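# Seat the hose connector fully onto the tap

## Task

Slide the hose connector onto the tap until it is fully seated, keeping the pipe frame upright throughout.

## Robot and tools

Robot: two arms, left_arm and right_arm, set on either side of a table. Each ends in a five-fingered hand: right_arm has a right hand and left_arm a mirrored left hand. Base positions in the scene frame: left_arm at (+0.054, +0.317, 0) m and right_arm at (-0.051, -0.326, 0) m, each turned only slightly about z. A camera stand sits behind the arms. Loose objects may occasionally get nudged by something outside the robot.

Frames. Scene frame: origin at table-top height, halfway between the nominal bases; +z up, +x away from the robot over the table, +y toward left_arm. Fixed cameras and the table use this frame. Each arm reports its hand pose (end_effector_position in metres, end_effector_quat_wxyz) and its Hand target in its own base frame. Motion offsets are expressed along the current Hand target's own axes. Reported hand positions can be a few centimetres wrong, more when reaching far.

Hand point: a point fixed to the palm, 0.05 m out from the palm face and 0.15 m from the wrist mount along the fingers. Its +z runs along straight fingers, +y points out of the palm, and +x runs across the palm away from the thumb on the right hand (toward the thumb on the left hand). Straight fingertips extend 0.06 to 0.07 m past the point along +z and lie 0.06 m behind it along -y. A wrist bracket on the little-finger side can collide with objects.

execute_actions(actions, cameras). actions is a list of up to 15 actions; each action is a list of up to 15 rows, each row lasting 1/30 s; if fewer than 15 rows are given, the final row repeats. Every row holds 28 numbers in [-1, 1], covering both arms even if one is idle: left dx, dy, dz, rx, ry, rz, then left hand little, ring, middle, index, thumb_bend, thumb_turn, force_limit, speed; then the same 14 for the right arm. dx..rz are an offset (not a pose) from that arm's Hand target as it stood when the action began, along that target's axes; every row in one action counts from that same start, and a new action counts from the updated target, so repeating an offset keeps moving. 1.0 equals 0.6 m for dx, dy, dz and 180 degrees for rx, ry, rz, which form one rotation vector. Six zeros re-command the current Hand target. cameras: a list of names, ["all"], or []; images come back by default only for an empty actions list.

Hand numbers. Finger and thumb targets: -1 open/straight, +1 closed; thumb_turn -1 beside the palm, +1 opposite the fingers. force_limit maps -1..+1 to about 0..10 N at the fingertip (0..15 N for both thumb motors). speed rises from nearly zero at -1 to full at +0.48 and above. Alternatively give grasp numbers a, b, c in the first three places with exactly 0 in the remaining three: a curls index and middle and bends the thumb, b curls ring and little, c swings the thumb in front of the palm; all zeros is a fully open hand. No value means leave alone: to keep a hand unchanged, resend the eight numbers last executed for it (before any, its hand_measured plus hand_force_limit and hand_speed). For a gentle grip close with speed at -0.94 or below. With the thumb opposed, the hand can enclose objects roughly 0.035 to 0.065 m thick, or a handle down to about 0.025 m.

move(target, speed, blend, blocking, cameras). target is one 28-number row or a list of up to 15 rows, laid out as above; every row's pose numbers are offsets from the Hand targets at the move's start, not from the previous row. Hand numbers in later rows are applied on arrival at that row. speed: top path speed in m/s, 0.002 to 4.3, default 0.25 (rotation limited to twice that in rad/s); one value or one per target. blend: corner rounding in metres per target, 0 meaning stop at each. blocking=false returns after about 0.5 s while the move continues. Paths are straight, do not avoid obstacles, and are capped at 10 s. The result adds a "move:" line reporting the outcome (done, off_target, moving, held, fault) and any limits (paced = pose clipped, held = steps withheld). Avoid paths passing near an arm's own base.

wait(seconds): 0 to 10 s, arms keep their last command. stop(): brakes a running move. zoom_image(camera, region): camera one of cam_high, cam_low, cam_left_wrist, cam_right_wrist; region [x0, y0, x1, y1] in pixels, at most 504 by 504, from the latest images. show_instructions(): shows reference pages. finished_scene(scene=1): ends the scene permanently.

Reading results. Arms often settle 1 to 3 cm (sometimes 5 cm) short of or below the command, without contact; the next command, even all zeros, asks again, so send the remaining gap as an offset. Orientation commands are clipped to 40 degrees from the current one each step. hand_measured, hand_stopped_by (moving, target, force, stalled, fault) and hand_load_n list six values in motor order; a lost grip shows as load dropping near 0. Joint torques include the arm's own weight. Cameras: cam_high and cam_low (504x504, fixed), cam_left_wrist and cam_right_wrist (672x504, fisheye).

Avoid: anything leaving the table, knocking the pipe frame over, fast impacts or heavy pressing on fixed parts, releasing moving parts, overloading fingers, any contact or squeeze between the two hands, and long stretched or blocked pushes that overheat motors (MOTOR HOT warns; at 100 C the arm goes limp for 30 to 60 s). To stop pressing against something, command the target back beyond the hand point.

Each tool is called by a JSON object that holds its "op" and its "data".

Reference images:

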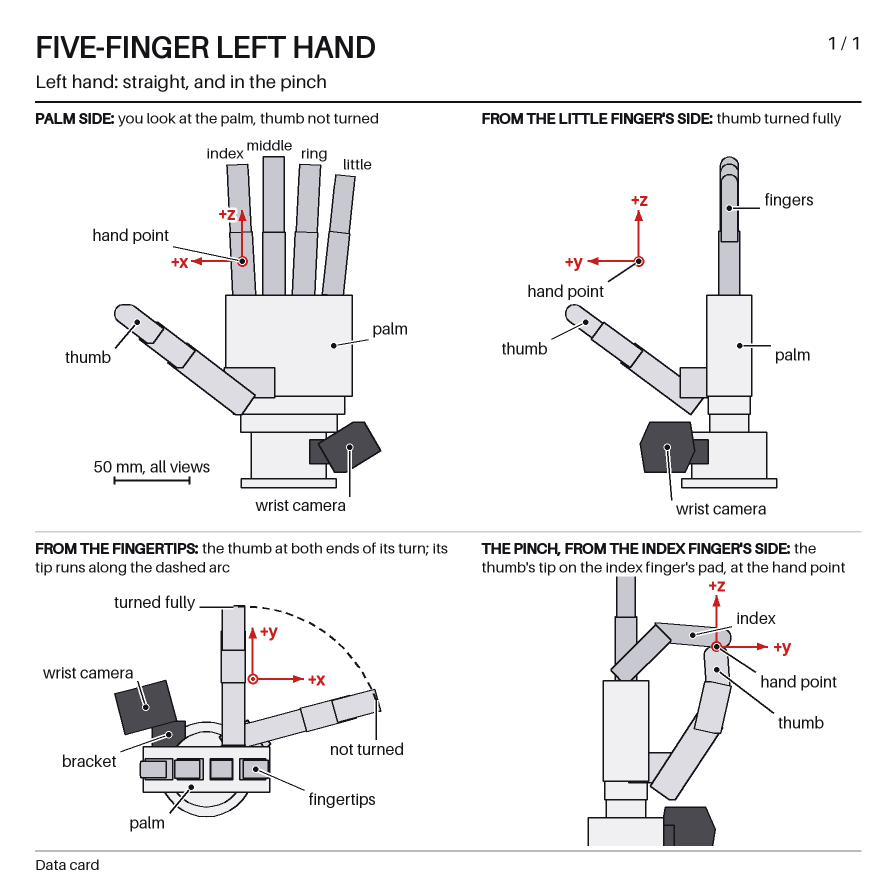

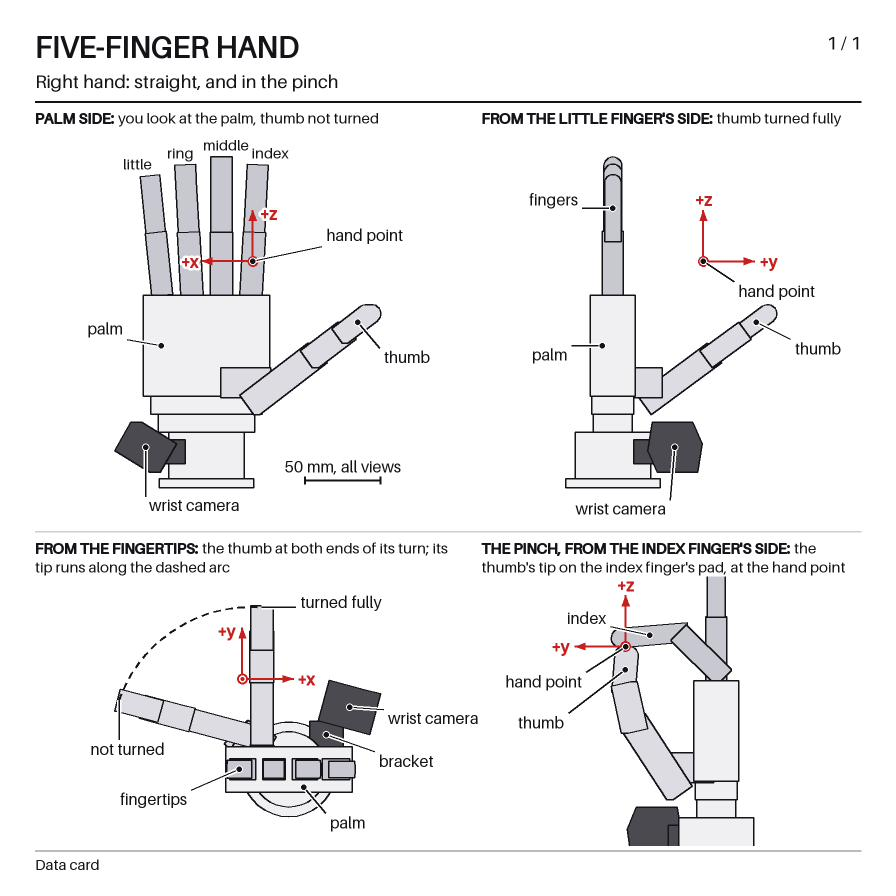

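## Session

{"op": "execute_actions", "data": {"actions": []}}

Scene clock: 0.00 s.
left_arm: end_effector_position=(+0.2391, +0.1793, +0.1131) hand_measured=(-1.000, -1.000, -1.000, -1.000, -1.000, -1.000) hand_load_n=(+0.0, +0.0, +0.0, +0.0, +0.0, +0.0) hand_stopped_by=(target, target, target, target, target, target) hand_force_limit=0.00 hand_speed=-0.80 end_effector_quat_wxyz=(+0.215, -0.411, +0.882, -0.088) | right_arm: end_effector_position=(+0.6816, +0.3735, +0.2049) hand_measured=(-1.000, -1.000, -1.000, -1.000, -1.000, -1.000) hand_load_n=(+0.0, +0.0, +0.0, -0.5, +0.0, +0.0) hand_stopped_by=(target, target, target, target, target, target) hand_force_limit=0.00 hand_speed=-0.80 end_effector_quat_wxyz=(-0.189, +0.705, +0.205, +0.652)
Joint positions: left_arm=[0.652 0.978 0.717 -0.915 0.26 1.298] | right_arm=[0.584 1.864 1.26 0.527 0.019 -1.57]
Joint velocities: within noise
Joint torques (N m): no reading
Motor temperatures (°C): left_arm=[26 31 31 25 25 23] | right_arm=[28 37 28 25 25 26]
Heat: left arm: hottest shoulder 31 °C; right arm: hottest shoulder 37 °C.
Hand target: left_arm +0.2450, +0.1839, +0.1211; +0.224, -0.409, +0.880, -0.086 | right_arm +0.6871, +0.3771, +0.2306; -0.194, +0.690, +0.201, +0.668

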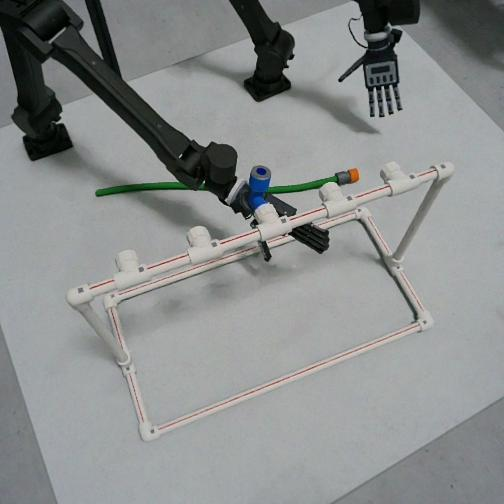

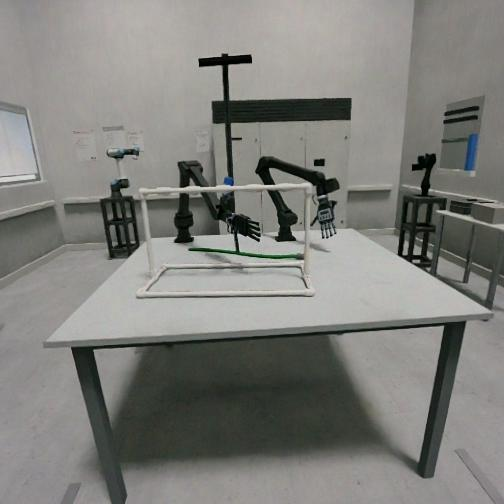

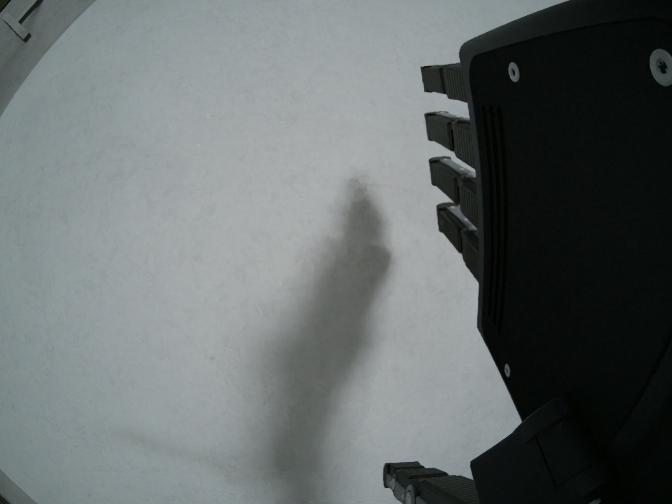

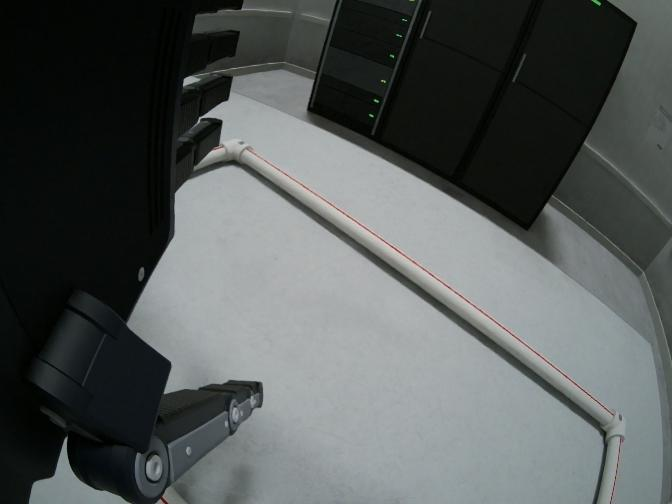

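{"op": "zoom_image", "data": {"camera": "cam_high", "region": [180, 120, 380, 280]}}

{"op": "zoom_image", "data": {"camera": "cam_low", "region": [120, 140, 360, 320]}}

{"op": "zoom_image", "data": {"camera": "cam_high", "region": [290, 140, 390, 220]}}

Scaled by 2.520.

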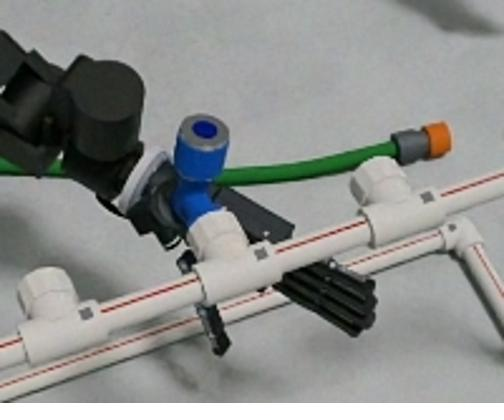

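Scaled by 2.100.

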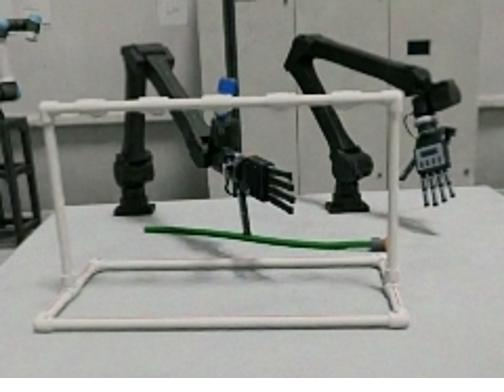

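Scaled by 5.040.

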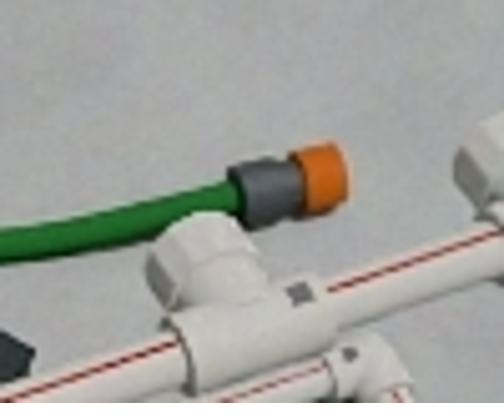

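{"op": "zoom_image", "data": {"camera": "cam_low", "region": [190, 150, 270, 230]}}

{"op": "zoom_image", "data": {"camera": "cam_high", "region": [225, 150, 305, 230]}}

Scaled by 6.300.

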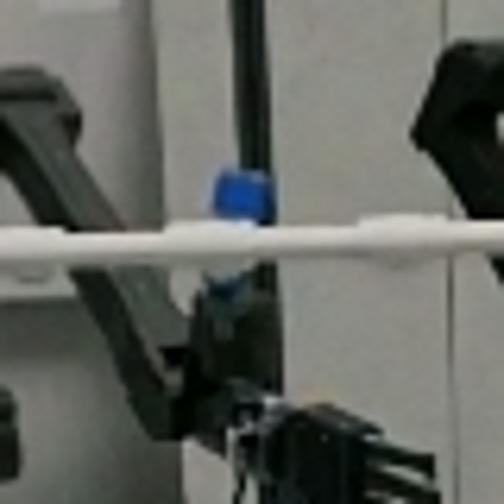

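Scaled by 6.300.

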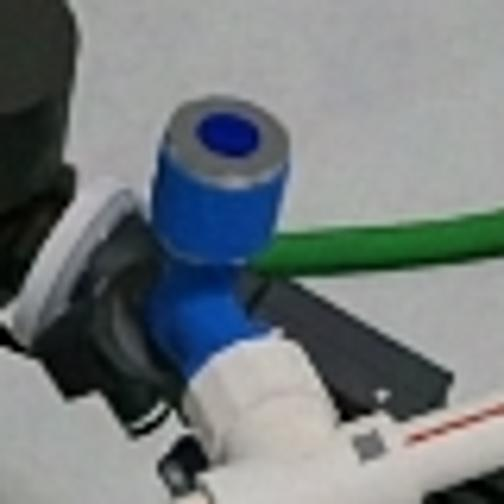

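{"op": "move", "data": {"target": [0,0,0,0,0,0,-1,-1,-1,-1,-1,-1,0,-0.8, 0,0,-0.4167,0,0,0,-1,-1,-1,-1,-1,-1,0,-0.8], "speed": 0.25, "cameras": ["all"]}}

Scene clock: 231.43 s.
left_arm: end_effector_position=(+0.2391, +0.1793, +0.1131) hand_measured=(-1.000, -1.000, -1.000, -1.000, -1.000, -1.000) hand_load_n=(+0.0, +0.0, +0.0, +0.0, +0.0, +0.0) hand_stopped_by=(target, target, target, target, target, target) hand_force_limit=0.00 hand_speed=-0.80 end_effector_quat_wxyz=(+0.215, -0.411, +0.882, -0.088) | right_arm: end_effector_position=(+0.4804, +0.2390, +0.2334) hand_measured=(-1.000, -1.000, -1.000, -1.000, -1.000, -1.000) hand_load_n=(+0.0, +0.0, +0.0, +0.0, +0.0, +0.0) hand_stopped_by=(target, target, target, target, target, target) hand_force_limit=0.00 hand_speed=-0.80 end_effector_quat_wxyz=(-0.190, +0.693, +0.198, +0.667)
Joint positions: left_arm=[0.652 0.978 0.717 -0.915 0.26 1.298] | right_arm=[0.586 1.252 0.583 0.63 0.03 -1.57]
Joint torques (N m): left_arm=[2.61 -3.25 12.29 1.84 0.24 0.09] | right_arm=[1.26 -10.58 7.35 1.99 0 -0.08]
Motor temperatures (°C): left_arm=[25 31 40 25 25 23] | right_arm=[27 43 35 25 25 26]
Heat: left arm: hottest elbow 40 °C; right arm: hottest shoulder 43 °C.
Hand target: left_arm +0.2450, +0.1839, +0.1211; +0.224, -0.409, +0.880, -0.086 | right_arm +0.4761, +0.2433, +0.2388; -0.194, +0.690, +0.201, +0.668
Off the commanded pose: left_arm 0.011 m, 1 deg | right_arm 0.008 m, 1 deg.
move: off_target (left_arm)
camera_calibration:
cam_right_wrist: T_world_to_cam=[[0.49494, -0.824848, 0.273239, -0.108766], [-0.429331, -0.505532, -0.748407, 0.487632], [0.755453, 0.253107, -0.604341, -0.172079], [0, 0, 0, 1]] pos_world=[0.393185, 0.200353, 0.290672]

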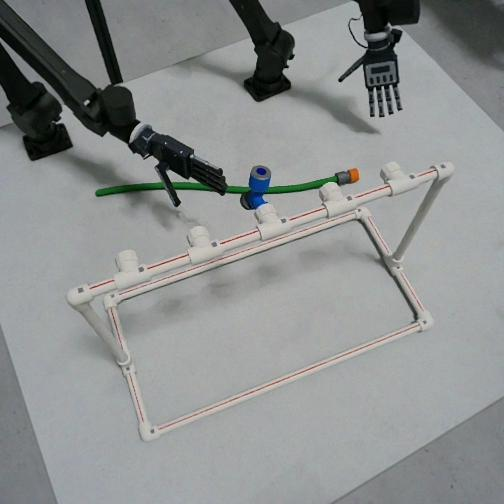

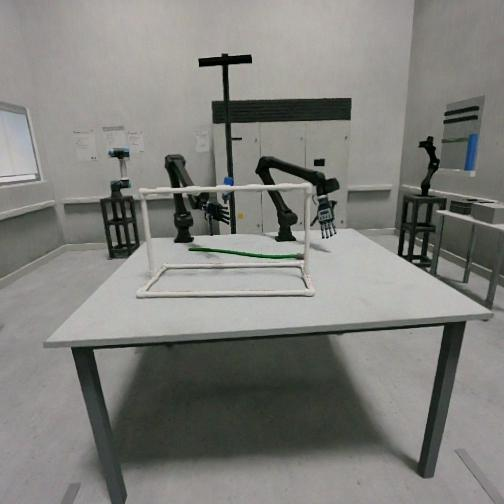

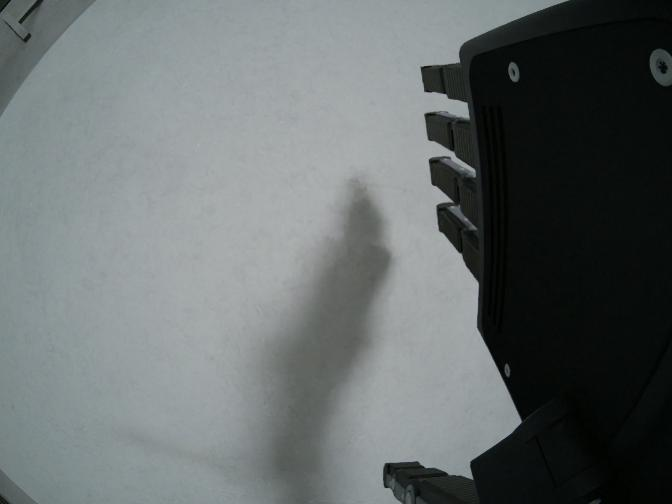

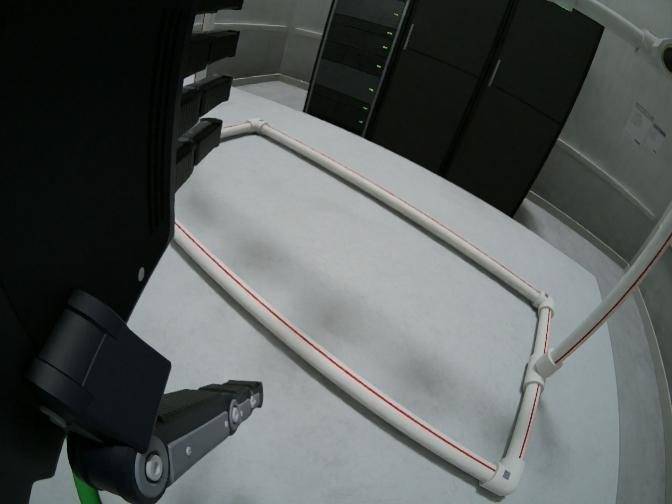

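{"op": "zoom_image", "data": {"camera": "cam_high", "region": [225, 150, 305, 230]}}

{"op": "zoom_image", "data": {"camera": "cam_low", "region": [190, 160, 260, 230]}}

Scaled by 6.300.

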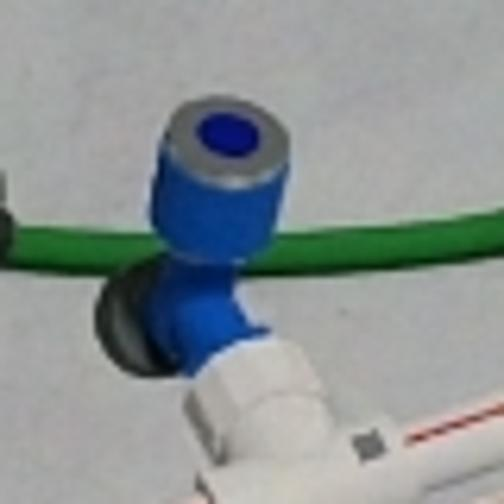

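Scaled by 7.200.

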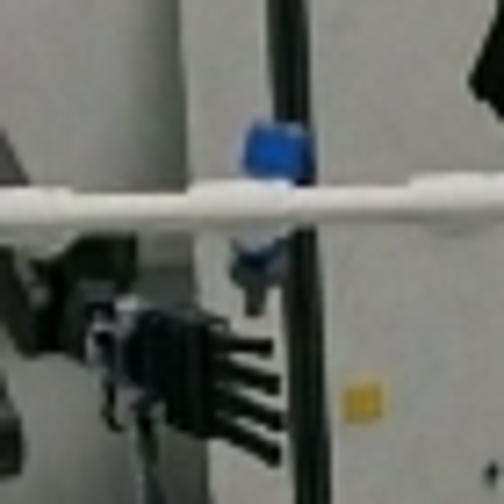

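{"op": "move", "data": {"target": [0,0,0,0,0,0,-1,-1,-1,-1,-1,-1,0,-0.8, 0,0,-0.06,0,0.18,0,-1,-1,-1,-1,-1,-1,0,-0.8], "speed": 0.25, "cameras": ["cam_right_wrist"]}}

Scene clock: 261.47 s.
left_arm: end_effector_position=(+0.2391, +0.1793, +0.1131) hand_measured=(-1.000, -1.000, -1.000, -1.000, -1.000, -1.000) hand_load_n=(+0.0, +0.0, +0.0, +0.0, +0.0, +0.0) hand_stopped_by=(target, target, target, target, target, target) hand_force_limit=0.00 hand_speed=-0.80 end_effector_quat_wxyz=(+0.215, -0.411, +0.882, -0.088) | right_arm: end_effector_position=(+0.4505, +0.2205, +0.2352) hand_measured=(-1.000, -1.000, -1.000, -1.000, -1.000, -1.000) hand_load_n=(+0.0, +0.0, +0.0, +0.0, +0.0, +0.0) hand_stopped_by=(target, target, target, target, target, target) hand_force_limit=0.00 hand_speed=-0.80 end_effector_quat_wxyz=(-0.232, +0.535, +0.145, +0.799)
Joint positions: left_arm=[0.652 0.978 0.717 -0.915 0.26 1.298] | right_arm=[0.592 1.557 0.405 1.549 0.04 -1.57]
Joint torques (N m): left_arm=[2.61 -3.25 12.27 1.8 0.24 0.09] | right_arm=[1.38 -9.93 3.82 2.86 -0.02 -0.11]
Heat: left arm: hottest elbow 40 °C; right arm: hottest shoulder 40 °C.
Hand target: left_arm +0.2450, +0.1839, +0.1211; +0.224, -0.409, +0.880, -0.086 | right_arm +0.4457, +0.2240, +0.2397; -0.242, +0.476, +0.139, +0.834
Off the commanded pose: left_arm 0.011 m, 1 deg | right_arm 0.008 m, 8 deg.
joint sent to its limit (right arm) — joint 4 (wrist pitch), upper limit. The joint targets are off in orientation, not in position.
move: off_target (left_arm, right_arm)
camera_calibration:
cam_right_wrist: T_world_to_cam=[[0.399894, -0.888393, 0.225485, -0.0415574], [-0.119968, -0.294628, -0.948052, 0.327961], [0.908676, 0.352069, -0.224399, -0.323933], [0, 0, 0, 1]] pos_world=[0.350314, 0.173754, 0.247605]
Images, in order (width x height): cam_right_wrist 672x504.

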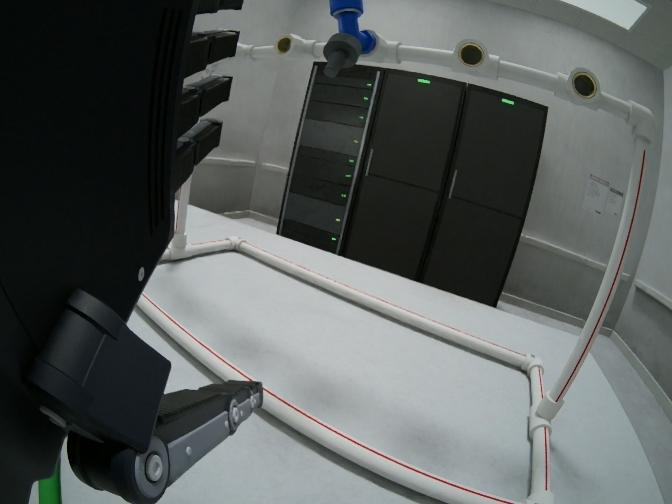

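{"op": "zoom_image", "data": {"camera": "cam_right_wrist", "region": [280, 0, 420, 100]}}

Scaled by 3.600 from the camera's 672x504 image, which has a finer 960x720 frame.

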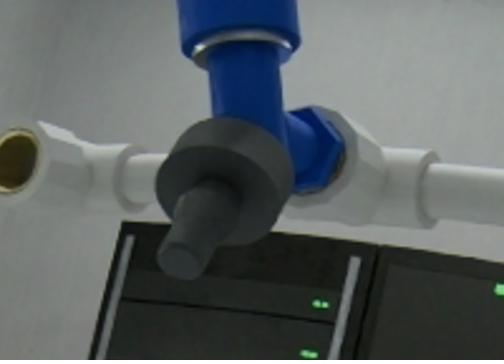

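{"op": "zoom_image", "data": {"camera": "cam_right_wrist", "region": [310, 20, 380, 90]}}

Scaled by 7.200 from the camera's 672x504 image, which has a finer 960x720 frame.

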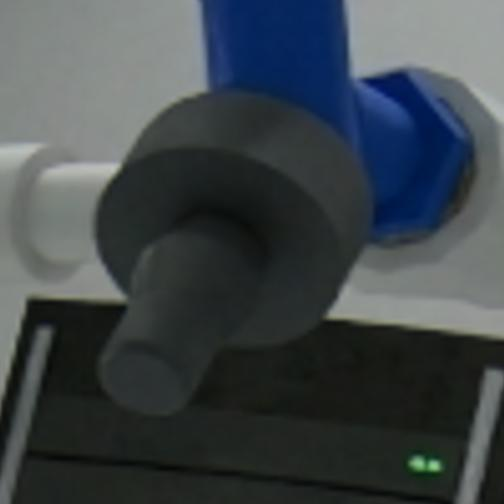

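{"op": "move", "data": {"target": [0.1047,-0.3867,0.0383,0.127,0.0146,-0.164,-1,-1,-1,-1,-0.7,1,-0.4,-0.3, 0,0,0,0,0,0,-1,-1,-1,-1,-1,-1,0,-0.8], "speed": 0.25, "cameras": ["cam_left_wrist","cam_high"]}}

Scene clock: 584.17 s.
left_arm: end_effector_position=(+0.3747, -0.0109, +0.1587) hand_measured=(-1.000, -1.000, -1.000, -1.000, -0.700, +1.000) hand_load_n=(+0.0, -0.5, +0.0, +0.0, +0.0, +0.0) hand_stopped_by=(target, target, target, target, target, target) hand_force_limit=-0.40 hand_speed=-0.30 end_effector_quat_wxyz=(+0.250, -0.563, +0.721, -0.317) | right_arm: end_effector_position=(+0.4505, +0.2204, +0.2353) hand_measured=(-1.000, -1.000, -1.000, -1.000, -1.000, -1.000) hand_load_n=(+0.0, +0.0, +0.0, +0.0, +0.0, +0.0) hand_stopped_by=(target, target, target, target, target, target) hand_force_limit=0.00 hand_speed=-0.80 end_effector_quat_wxyz=(-0.232, +0.535, +0.145, +0.800)
Joint positions: left_arm=[0.153 0.967 0.717 -0.53 0.286 0.278] | right_arm=[0.592 1.557 0.405 1.549 0.041 -1.57]
Joint torques (N m): left_arm=[1.9 -3.43 11.06 3.23 0.11 -0.01] | right_arm=[1.44 -9.99 3.85 2.95 -0.02 -0.11]
Motor temperatures (°C): left_arm=[25 30 42 25 25 23] | right_arm=[26 37 31 24 24 25]
Heat: left arm: hottest elbow 42 °C; right arm: hottest shoulder 37 °C.
Hand target: left_arm +0.3783, -0.0140, +0.1583; +0.251, -0.564, +0.719, -0.320 | right_arm +0.4457, +0.2239, +0.2397; -0.242, +0.476, +0.138, +0.834
Off the commanded pose: left_arm 0.005 m, 1 deg | right_arm 0.007 m, 8 deg.
joint sent to its limit (right arm) — joint 4 (wrist pitch), upper limit. The joint targets are off in orientation, not in position.
move: off_target (right_arm)
camera_calibration:
cam_left_wrist: T_world_to_cam=[[0.602082, -0.373942, 0.705453, -0.341436], [-0.631039, -0.764177, 0.133502, 0.224612], [0.489169, -0.525548, -0.69607, 0.0364394], [0, 0, 0, 1]] pos_world=[0.329487, 0.0631169, 0.236245]
Images, in order (width x height): cam_high 504x504, cam_left_wrist 672x504.

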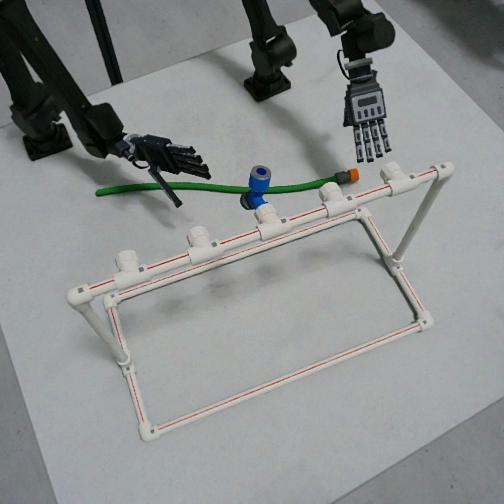

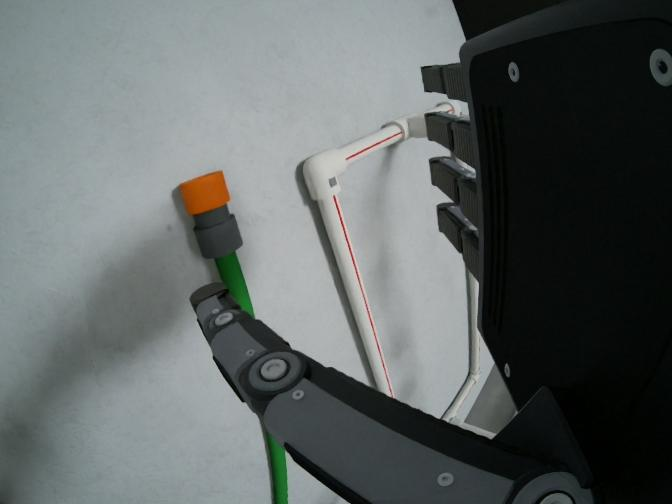

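{"op": "move", "data": {"target": [0.0177,0.1025,0.1183,0,0.0186,0.0167,-1,-1,-1,-1,-0.7,1,-0.4,-0.3, 0,0,0,0,0,0,-1,-1,-1,-1,-1,-1,0,-0.8], "speed": 0.2, "cameras": ["cam_left_wrist"]}}

Scene clock: 636.53 s.
left_arm: end_effector_position=(+0.3885, -0.0243, +0.0740) hand_measured=(-1.000, -1.000, -1.000, -1.000, -0.700, +1.000) hand_load_n=(+0.0, +0.0, +0.0, +0.0, +0.0, +0.0) hand_stopped_by=(target, target, target, target, target, target) hand_force_limit=-0.40 hand_speed=-0.30 end_effector_quat_wxyz=(+0.242, -0.542, +0.733, -0.332) | right_arm: end_effector_position=(+0.4505, +0.2204, +0.2353) hand_measured=(-1.000, -1.000, -1.000, -1.000, -1.000, -1.000) hand_load_n=(+0.0, +0.0, +0.0, +0.0, +0.0, +0.0) hand_stopped_by=(target, target, target, target, target, target) hand_force_limit=0.00 hand_speed=-0.80 end_effector_quat_wxyz=(-0.232, +0.535, +0.145, +0.800)
Joint positions: left_arm=[0.126 1.132 0.572 -0.211 0.319 0.289] | right_arm=[0.592 1.557 0.405 1.549 0.041 -1.57]
Joint torques (N m): left_arm=[1.96 -3.9 9.1 3.23 0.32 0.22] | right_arm=[1.38 -9.99 3.82 2.93 -0.02 -0.11]
Heat: left arm: hottest elbow 41 °C; right arm: hottest shoulder 37 °C.
Hand target: left_arm +0.3869, -0.0273, +0.0650; +0.238, -0.535, +0.740, -0.330 | right_arm +0.4457, +0.2239, +0.2397; -0.242, +0.476, +0.138, +0.834
Off the commanded pose: left_arm 0.009 m, 1 deg | right_arm 0.007 m, 8 deg.
joint sent to its limit (right arm) — joint 4 (wrist pitch), upper limit. The joint targets are off in orientation, not in position.
move: off_target (right_arm)
camera_calibration:
cam_left_wrist: T_world_to_cam=[[0.570586, -0.397718, 0.718507, -0.284271], [-0.675374, -0.725011, 0.135015, 0.252491], [0.467228, -0.562298, -0.682289, -0.029665], [0, 0, 0, 1]] pos_world=[0.346587, 0.0533182, 0.149921]
Images, in order (width x height): cam_left_wrist 672x504.

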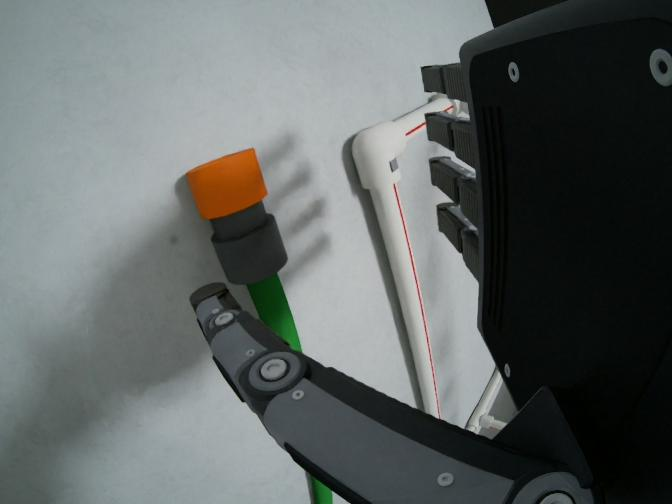

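{"op": "move", "data": {"target": [0,0.0532,0.0478,0,0,0,-1,-1,-1,-1,-0.7,1,-0.4,-0.3, 0,0,0,0,0,0,-1,-1,-1,-1,-1,-1,0,-0.8], "speed": 0.1, "cameras": ["cam_left_wrist"]}}

Scene clock: 698.50 s.
left_arm: end_effector_position=(+0.3906, -0.0241, +0.0317) hand_measured=(-1.000, -1.000, -1.000, -1.000, -0.700, +1.000) hand_load_n=(+0.0, +0.0, +0.0, +0.0, +0.0, +0.0) hand_stopped_by=(target, target, target, target, target, target) hand_force_limit=-0.40 hand_speed=-0.30 end_effector_quat_wxyz=(+0.243, -0.541, +0.733, -0.333) | right_arm: end_effector_position=(+0.4505, +0.2204, +0.2353) hand_measured=(-1.000, -1.000, -1.000, -1.000, -1.000, -1.000) hand_load_n=(+0.0, +0.5, +0.0, +0.0, +0.0, +0.0) hand_stopped_by=(target, target, target, target, target, target) hand_force_limit=0.00 hand_speed=-0.80 end_effector_quat_wxyz=(-0.232, +0.535, +0.145, +0.800)
Joint positions: left_arm=[0.126 1.239 0.511 -0.042 0.319 0.29] | right_arm=[0.592 1.557 0.405 1.549 0.041 -1.57]
Joint torques (N m): left_arm=[2.02 -4.42 7.92 3.26 0.31 0.21] | right_arm=[1.32 -9.76 3.84 2.96 -0.02 -0.11]
Heat: left arm: hottest elbow 40 °C; right arm: hottest shoulder 36 °C.
Hand target: left_arm +0.3868, -0.0274, +0.0220; +0.238, -0.535, +0.740, -0.330 | right_arm +0.4457, +0.2239, +0.2397; -0.242, +0.476, +0.138, +0.834
Off the commanded pose: left_arm 0.011 m, 1 deg | right_arm 0.007 m, 8 deg.
joint sent to its limit (right arm) — joint 4 (wrist pitch), upper limit. The joint targets are off in orientation, not in position.
move: off_target (left_arm, right_arm)
camera_calibration:
cam_left_wrist: T_world_to_cam=[[0.568022, -0.3992, 0.719716, -0.25406], [-0.676888, -0.72404, 0.132623, 0.260505], [0.46816, -0.5625, -0.681484, -0.0596928], [0, 0, 0, 1]] pos_world=[0.34859, 0.0536184, 0.107622]
Images, in order (width x height): cam_left_wrist 672x504.

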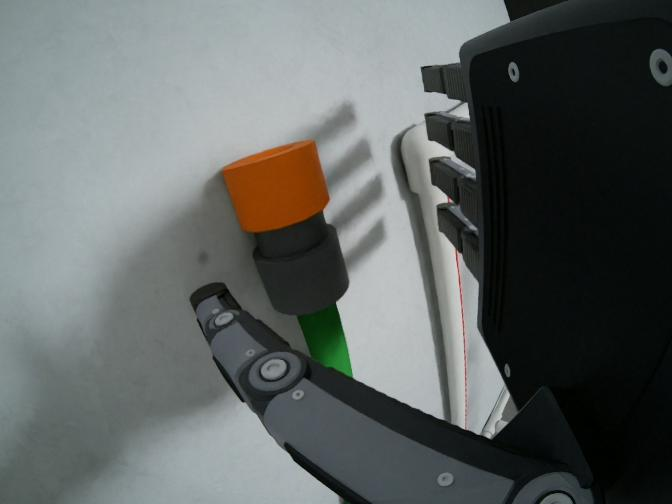

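{"op": "move", "data": {"target": [0.0092,0.0132,-0.0008,0.022,0,0,-1,-1,-1,-1,-0.7,1,-0.4,-0.3, 0,0,0,0,0,0,-1,-1,-1,-1,-1,-1,0,-0.8], "speed": 0.05, "cameras": ["cam_left_wrist"]}}

Scene clock: 754.57 s.
left_arm: end_effector_position=(+0.3833, -0.0295, +0.0212) hand_measured=(-1.000, -1.000, -1.000, -1.000, -0.700, +1.000) hand_load_n=(+0.0, +0.0, +0.0, +0.0, +0.0, +0.0) hand_stopped_by=(target, target, target, target, target, target) hand_force_limit=-0.40 hand_speed=-0.30 end_effector_quat_wxyz=(+0.258, -0.525, +0.729, -0.354) | right_arm: end_effector_position=(+0.4505, +0.2204, +0.2353) hand_measured=(-1.000, -1.000, -1.000, -1.000, -1.000, -1.000) hand_load_n=(+0.0, +0.0, +0.0, +0.0, +0.0, +0.0) hand_stopped_by=(target, target, target, target, target, target) hand_force_limit=0.00 hand_speed=-0.80 end_effector_quat_wxyz=(-0.232, +0.535, +0.145, +0.800)
Joint positions: left_arm=[0.126 1.239 0.439 0.086 0.345 0.29] | right_arm=[0.592 1.557 0.405 1.549 0.041 -1.57]
Joint torques (N m): left_arm=[2.61 -5.07 7.34 3.34 0.33 0.05] | right_arm=[1.26 -10.05 3.84 2.95 -0.02 -0.1]
Heat: left arm: hottest elbow 39 °C; right arm: hottest shoulder 36 °C.
Hand target: left_arm +0.3796, -0.0308, +0.0164; +0.256, -0.527, +0.728, -0.355 | right_arm +0.4457, +0.2239, +0.2397; -0.242, +0.476, +0.138, +0.834
Off the commanded pose: left_arm 0.006 m, 0 deg | right_arm 0.007 m, 8 deg.
joint sent to its limit (right arm) — joint 4 (wrist pitch), upper limit. The joint targets are off in orientation, not in position.
move: off_target (right_arm)
camera_calibration:
cam_left_wrist: T_world_to_cam=[[0.517659, -0.402127, 0.755197, -0.226159], [-0.696959, -0.710161, 0.0995932, 0.261757], [0.496262, -0.577897, -0.647888, -0.0784376], [0, 0, 0, 1]] pos_world=[0.338433, 0.0496164, 0.0939064]
Images, in order (width x height): cam_left_wrist 672x504.

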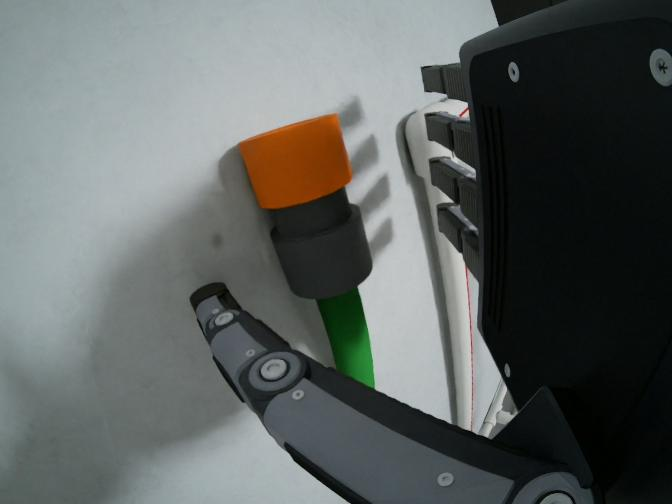

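{"op": "move", "data": {"target": [0,-0.0053,-0.0041,0.025,0,0,-1,-1,-1,-1,-0.7,1,-0.4,-0.3, 0,0,0,0,0,0,-1,-1,-1,-1,-1,-1,0,-0.8], "speed": 0.05, "cameras": ["cam_left_wrist"]}}

Scene clock: 797.07 s.
left_arm: end_effector_position=(+0.3821, -0.0325, +0.0206) hand_measured=(-1.000, -1.000, -1.000, -1.000, -0.700, +1.000) hand_load_n=(+0.0, +0.0, +0.0, +0.0, +0.0, +0.0) hand_stopped_by=(target, target, target, target, target, target) hand_force_limit=-0.40 hand_speed=-0.30 end_effector_quat_wxyz=(+0.274, -0.511, +0.721, -0.380) | right_arm: end_effector_position=(+0.4505, +0.2204, +0.2353) hand_measured=(-1.000, -1.000, -1.000, -1.000, -1.000, -1.000) hand_load_n=(+0.0, +0.0, +0.0, +0.0, +0.0, +0.0) hand_stopped_by=(target, target, target, target, target, target) hand_force_limit=0.00 hand_speed=-0.80 end_effector_quat_wxyz=(-0.232, +0.535, +0.145, +0.800)
Joint positions: left_arm=[0.138 1.239 0.391 0.198 0.382 0.284] | right_arm=[0.592 1.557 0.405 1.549 0.041 -1.57]
Joint torques (N m): left_arm=[3.31 -5.77 7.06 3.48 0.34 -0.01] | right_arm=[1.38 -9.99 3.78 2.97 -0.02 -0.11]
Heat: left arm: hottest elbow 39 °C; right arm: hottest shoulder 36 °C.
Hand target: left_arm +0.3798, -0.0307, +0.0206; +0.277, -0.517, +0.714, -0.384 | right_arm +0.4457, +0.2239, +0.2397; -0.242, +0.476, +0.138, +0.834
Off the commanded pose: left_arm 0.003 m, 1 deg | right_arm 0.007 m, 8 deg.
joint sent to its limit (right arm) — joint 4 (wrist pitch), upper limit. The joint targets are off in orientation, not in position.
move: off_target (right_arm)
camera_calibration:
cam_left_wrist: T_world_to_cam=[[0.462276, -0.393043, 0.79487, -0.205554], [-0.711928, -0.698909, 0.0684462, 0.265602], [0.528639, -0.597531, -0.602907, -0.0939349], [0, 0, 0, 1]] pos_world=[0.33377, 0.0487114, 0.0885749]
Images, in order (width x height): cam_left_wrist 672x504.

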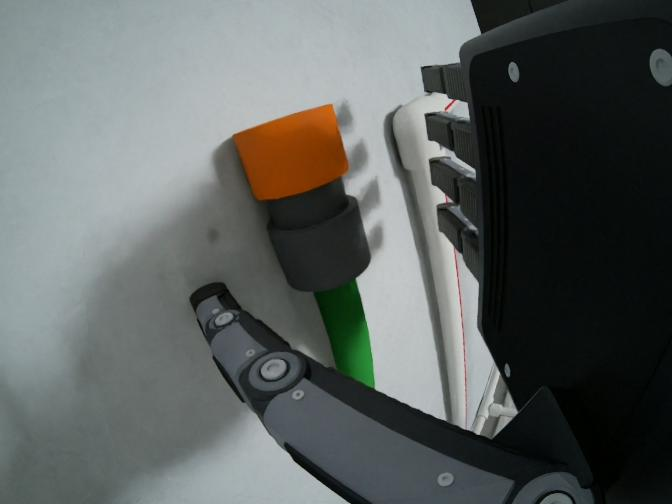

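{"op": "move", "data": {"target": [-0.011,0,0,0,0,0,-1,-1,-1,-1,-0.7,1,-0.4,-0.3, 0,0,0,0,0,0,-1,-1,-1,-1,-1,-1,0,-0.8], "speed": 0.05, "cameras": ["cam_left_wrist"]}}

Scene clock: 812.20 s.
left_arm: end_effector_position=(+0.3821, -0.0272, +0.0215) hand_measured=(-1.000, -1.000, -1.000, -1.000, -0.700, +1.000) hand_load_n=(+0.0, +0.0, +0.0, +0.0, +0.0, +0.5) hand_stopped_by=(target, target, target, target, target, target) hand_force_limit=-0.40 hand_speed=-0.30 end_effector_quat_wxyz=(+0.274, -0.515, +0.716, -0.383) | right_arm: end_effector_position=(+0.4505, +0.2204, +0.2353) hand_measured=(-1.000, -1.000, -1.000, -1.000, -1.000, -1.000) hand_load_n=(+0.0, +0.0, -0.5, +0.0, +0.0, +0.0) hand_stopped_by=(target, target, target, target, target, target) hand_force_limit=0.00 hand_speed=-0.80 end_effector_quat_wxyz=(-0.232, +0.535, +0.145, +0.800)
Joint positions: left_arm=[0.16 1.239 0.391 0.198 0.399 0.284] | right_arm=[0.592 1.557 0.405 1.549 0.041 -1.57]
Joint torques (N m): left_arm=[3.31 -4.95 7.79 3.22 0.35 0.1] | right_arm=[1.38 -9.99 3.84 2.96 -0.03 -0.11]
Heat: left arm: hottest elbow 38 °C; right arm: hottest shoulder 36 °C.
Hand target: left_arm +0.3819, -0.0245, +0.0206; +0.277, -0.516, +0.714, -0.384 | right_arm +0.4457, +0.2239, +0.2397; -0.242, +0.476, +0.138, +0.834
Off the commanded pose: left_arm 0.003 m, 0 deg | right_arm 0.007 m, 8 deg.
joint sent to its limit (right arm) — joint 4 (wrist pitch), upper limit. The joint targets are off in orientation, not in position.
move: off_target (right_arm)
camera_calibration:
cam_left_wrist: T_world_to_cam=[[0.463989, -0.381311, 0.799572, -0.204752], [-0.706191, -0.704144, 0.0739982, 0.266812], [0.534797, -0.598985, -0.595994, -0.092807], [0, 0, 0, 1]] pos_world=[0.333056, 0.0542096, 0.0886582]
Images, in order (width x height): cam_left_wrist 672x504.

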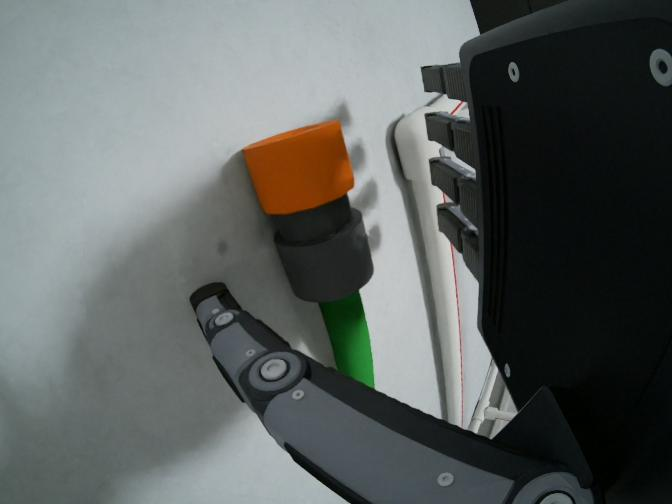

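{"op": "execute_actions", "data": {"actions": [[[0,0,0,0,0,0,-1,-1,-0.35,-0.35,-0.45,1,-0.4,-0.7, 0,0,0,0,0,0,-1,-1,-1,-1,-1,-1,0,-0.8]]], "cameras": ["cam_left_wrist"]}}

Scene clock: 823.53 s.
left_arm: end_effector_position=(+0.3821, -0.0273, +0.0215) hand_measured=(-1.000, -1.000, -0.350, -0.350, -0.450, +1.000) hand_load_n=(+0.0, +0.0, +0.0, +0.0, +0.0, +0.0) hand_stopped_by=(target, target, target, target, target, target) hand_force_limit=-0.40 hand_speed=-0.70 end_effector_quat_wxyz=(+0.274, -0.515, +0.716, -0.383) | right_arm: end_effector_position=(+0.4505, +0.2204, +0.2353) hand_measured=(-1.000, -1.000, -1.000, -1.000, -1.000, -1.000) hand_load_n=(+0.0, +0.0, +0.0, +0.0, +0.0, +0.0) hand_stopped_by=(target, target, target, target, target, target) hand_force_limit=0.00 hand_speed=-0.80 end_effector_quat_wxyz=(-0.232, +0.535, +0.145, +0.800)
Joint positions: left_arm=[0.16 1.239 0.391 0.198 0.399 0.284] | right_arm=[0.592 1.557 0.405 1.549 0.041 -1.57]
Joint torques (N m): left_arm=[3.37 -4.95 7.77 3.22 0.34 0.1] | right_arm=[1.38 -9.93 3.81 2.96 -0.01 -0.11]
Heat: left arm: hottest elbow 38 °C; right arm: hottest shoulder 36 °C.
Hand target: left_arm +0.3819, -0.0245, +0.0206; +0.277, -0.516, +0.714, -0.384 | right_arm +0.4457, +0.2239, +0.2397; -0.242, +0.476, +0.138, +0.834
Off the commanded pose: left_arm 0.003 m, 0 deg | right_arm 0.007 m, 8 deg.
joint sent to its limit (right arm) — joint 4 (wrist pitch), upper limit. The joint targets are off in orientation, not in position.
camera_calibration:
cam_left_wrist: T_world_to_cam=[[0.463886, -0.381208, 0.799681, -0.204733], [-0.706391, -0.70392, 0.0742107, 0.266848], [0.534622, -0.599313, -0.595821, -0.0927467], [0, 0, 0, 1]] pos_world=[0.333056, 0.0542096, 0.0886577]
Images, in order (width x height): cam_left_wrist 672x504.

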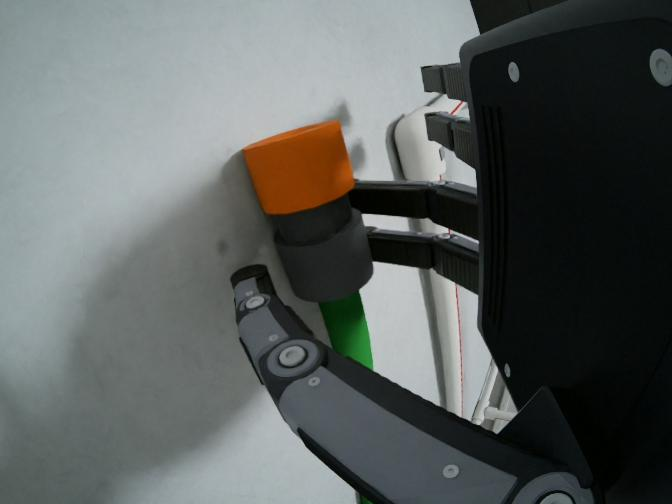

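{"op": "execute_actions", "data": {"actions": [[[0,0,0,0,0,0,-1,-1,0.2,0.2,0.1,1,-0.4,-0.85, 0,0,0,0,0,0,-1,-1,-1,-1,-1,-1,0,-0.8]]], "cameras": ["cam_left_wrist"]}}

Scene clock: 859.70 s.
left_arm: end_effector_position=(+0.3821, -0.0272, +0.0215) hand_measured=(-1.000, -1.000, -0.116, -0.130, -0.334, +1.000) hand_load_n=(-0.5, +0.0, +3.0, +2.5, +5.0, -1.0) hand_stopped_by=(target, target, force, force, force, target) hand_force_limit=-0.40 hand_speed=-0.85 end_effector_quat_wxyz=(+0.274, -0.515, +0.716, -0.383) | right_arm: end_effector_position=(+0.4505, +0.2204, +0.2353) hand_measured=(-1.000, -1.000, -1.000, -1.000, -1.000, -1.000) hand_load_n=(+0.0, +0.0, +0.0, +0.0, +0.0, +0.0) hand_stopped_by=(target, target, target, target, target, target) hand_force_limit=0.00 hand_speed=-0.80 end_effector_quat_wxyz=(-0.232, +0.535, +0.145, +0.800)
Joint positions: left_arm=[0.16 1.239 0.391 0.198 0.399 0.284] | right_arm=[0.592 1.557 0.405 1.549 0.041 -1.57]
Joint torques (N m): left_arm=[3.37 -4.95 7.8 3.21 0.33 0.1] | right_arm=[1.26 -9.93 3.85 2.93 -0.02 -0.1]
Motor temperatures (°C): left_arm=[25 30 37 25 25 23] | right_arm=[25 36 30 24 24 25]
Heat: left arm: hottest elbow 37 °C; right arm: hottest shoulder 36 °C.
Hand target: left_arm +0.3819, -0.0245, +0.0206; +0.277, -0.516, +0.714, -0.384 | right_arm +0.4457, +0.2239, +0.2397; -0.242, +0.476, +0.138, +0.834
Off the commanded pose: left_arm 0.003 m, 0 deg | right_arm 0.007 m, 8 deg.
joint sent to its limit (right arm) — joint 4 (wrist pitch), upper limit. The joint targets are off in orientation, not in position.
camera_calibration:
cam_left_wrist: T_world_to_cam=[[0.464033, -0.380993, 0.799699, -0.204757], [-0.706086, -0.704228, 0.0742046, 0.266833], [0.534899, -0.599089, -0.595798, -0.0927926], [0, 0, 0, 1]] pos_world=[0.333056, 0.0543096, 0.0886577]
Images, in order (width x height): cam_left_wrist 672x504.

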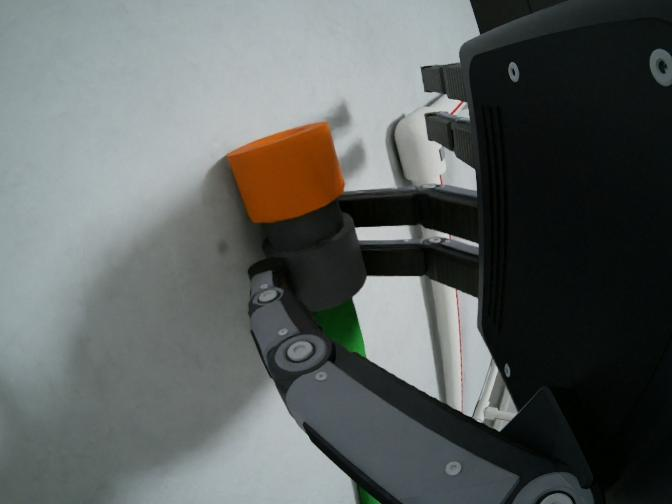

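{"op": "execute_actions", "data": {"actions": [[[0,0,0,0,0,0,-1,-1,0.25,0.25,0.15,1,0.2,-0.85, 0,0,0,0,0,0,-1,-1,-1,-1,-1,-1,0,-0.8]]]}}

Scene clock: 866.80 s.
left_arm: end_effector_position=(+0.3821, -0.0272, +0.0215) hand_measured=(-1.000, -1.000, -0.106, -0.106, -0.332, +1.000) hand_load_n=(+0.0, +0.0, +3.5, +7.5, +10.5, -2.5) hand_stopped_by=(target, target, force, force, force, target) hand_force_limit=0.20 hand_speed=-0.85 end_effector_quat_wxyz=(+0.274, -0.515, +0.716, -0.383) | right_arm: end_effector_position=(+0.4505, +0.2204, +0.2353) hand_measured=(-1.000, -1.000, -1.000, -1.000, -1.000, -1.000) hand_load_n=(+0.0, +0.0, +0.0, +0.0, +0.0, +0.0) hand_stopped_by=(target, target, target, target, target, target) hand_force_limit=0.00 hand_speed=-0.80 end_effector_quat_wxyz=(-0.232, +0.535, +0.145, +0.800)
Joint positions: left_arm=[0.16 1.239 0.391 0.198 0.399 0.284] | right_arm=[0.592 1.557 0.405 1.549 0.041 -1.57]
Joint torques (N m): left_arm=[3.31 -5.01 7.79 3.21 0.34 0.1] | right_arm=[1.26 -9.93 3.84 2.97 -0.03 -0.11]
Heat: left arm: hottest elbow 37 °C; right arm: hottest shoulder 36 °C.
Hand target: left_arm +0.3819, -0.0245, +0.0206; +0.277, -0.516, +0.714, -0.384 | right_arm +0.4457, +0.2239, +0.2397; -0.242, +0.476, +0.138, +0.834
Off the commanded pose: left_arm 0.003 m, 0 deg | right_arm 0.007 m, 8 deg.
joint sent to its limit (right arm) — joint 4 (wrist pitch), upper limit. The joint targets are off in orientation, not in position.

{"op": "move", "data": {"target": [0,-0.2503,-0.1657,0,0,0,-1,-1,0.25,0.25,0.15,1,0.2,-0.85, 0.1135,0.3518,-0.1919,0.1435,-0.044,0.0848,-1,-1,-1,-1,-1,-1,0,-0.8], "speed": 0.15, "cameras": ["all"]}}

Scene clock: 951.77 s.
left_arm: end_effector_position=(+0.3654, -0.0296, +0.1657) hand_measured=(-1.000, -1.000, -0.106, -0.106, -0.332, +1.000) hand_load_n=(+0.0, +0.0, +2.0, +6.5, +8.0, -0.5) hand_stopped_by=(target, target, force, force, force, target) hand_force_limit=0.20 hand_speed=-0.85 end_effector_quat_wxyz=(+0.251, -0.527, +0.722, -0.372) | right_arm: end_effector_position=(+0.4379, -0.0179, +0.2235) hand_measured=(-1.000, -1.000, -1.000, -1.000, -1.000, -1.000) hand_load_n=(+0.0, +0.0, +0.0, +0.0, +0.0, +0.0) hand_stopped_by=(target, target, target, target, target, target) hand_force_limit=0.00 hand_speed=-0.80 end_effector_quat_wxyz=(-0.368, +0.611, +0.240, +0.659)
Joint positions: left_arm=[0.161 0.9 0.656 -0.463 0.4 0.284] | right_arm=[-0.464 1.413 0.422 1.553 -1.308 -0.889]
Joint torques (N m): left_arm=[3.25 -3.84 16.87 2.13 0.35 0.1] | right_arm=[-0.09 -8.41 7.5 2.17 0.24 0.07]
Heat: left arm: hottest elbow 38 °C; right arm: hottest shoulder 36 °C.
Hand target: left_arm +0.3821, -0.0243, +0.2007; +0.277, -0.516, +0.714, -0.384 | right_arm +0.4458, -0.0258, +0.2400; -0.440, +0.480, +0.273, +0.708
Off the commanded pose: left_arm 0.039 m, 4 deg | right_arm 0.020 m, 18 deg.
joint sent to its limit (right arm) — joint 4 (wrist pitch), upper limit. The joint targets are off in orientation, not in position.
move: off_target (left_arm, right_arm)
camera_calibration:
cam_left_wrist: T_world_to_cam=[[0.508996, -0.373373, 0.775574, -0.325275], [-0.700273, -0.703568, 0.120869, 0.232698], [0.50054, -0.604635, -0.619577, 0.0169311], [0, 0, 0, 1]] pos_world=[0.320041, 0.0525072, 0.234639]
cam_right_wrist: T_world_to_cam=[[0.736622, -0.662806, 0.134449, -0.368816], [-0.234731, -0.437004, -0.868291, 0.275069], [0.634263, 0.608043, -0.477488, -0.0498081], [0, 0, 0, 1]] pos_world=[0.367837, -0.0939622, 0.264644]

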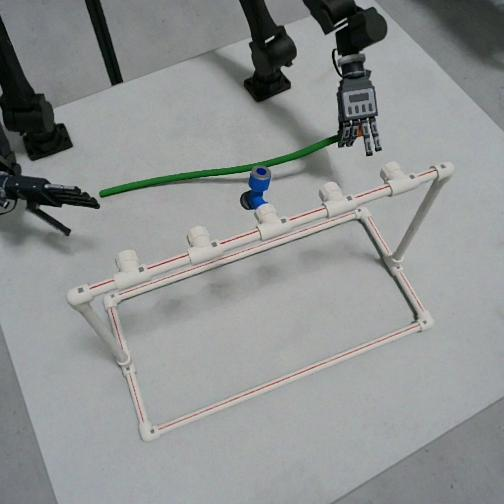

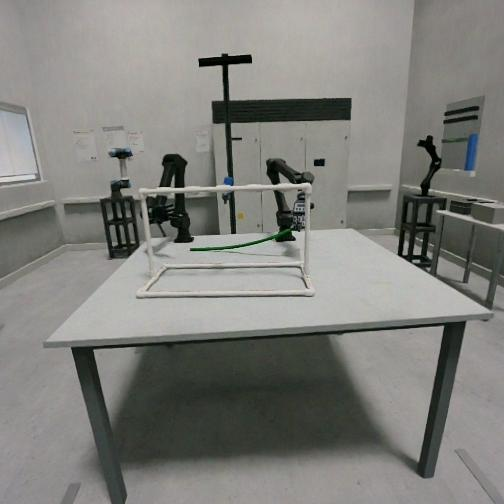

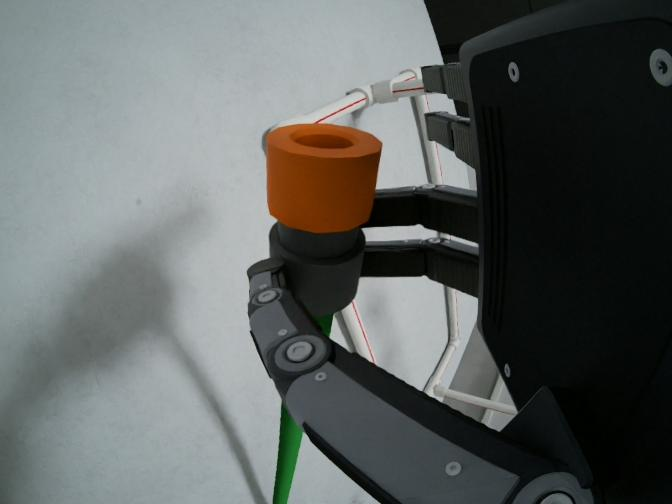

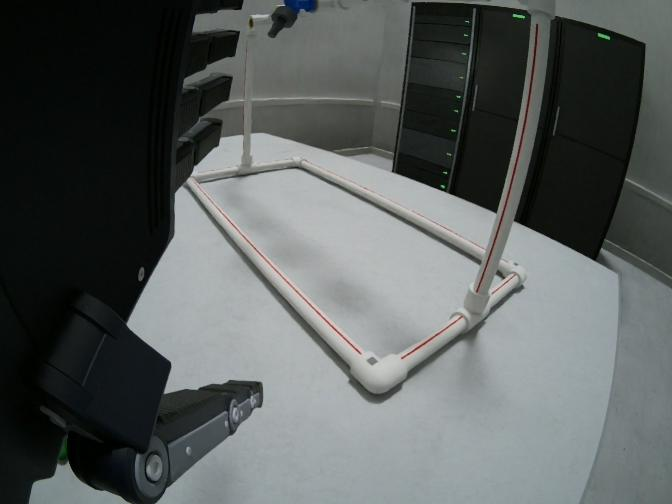

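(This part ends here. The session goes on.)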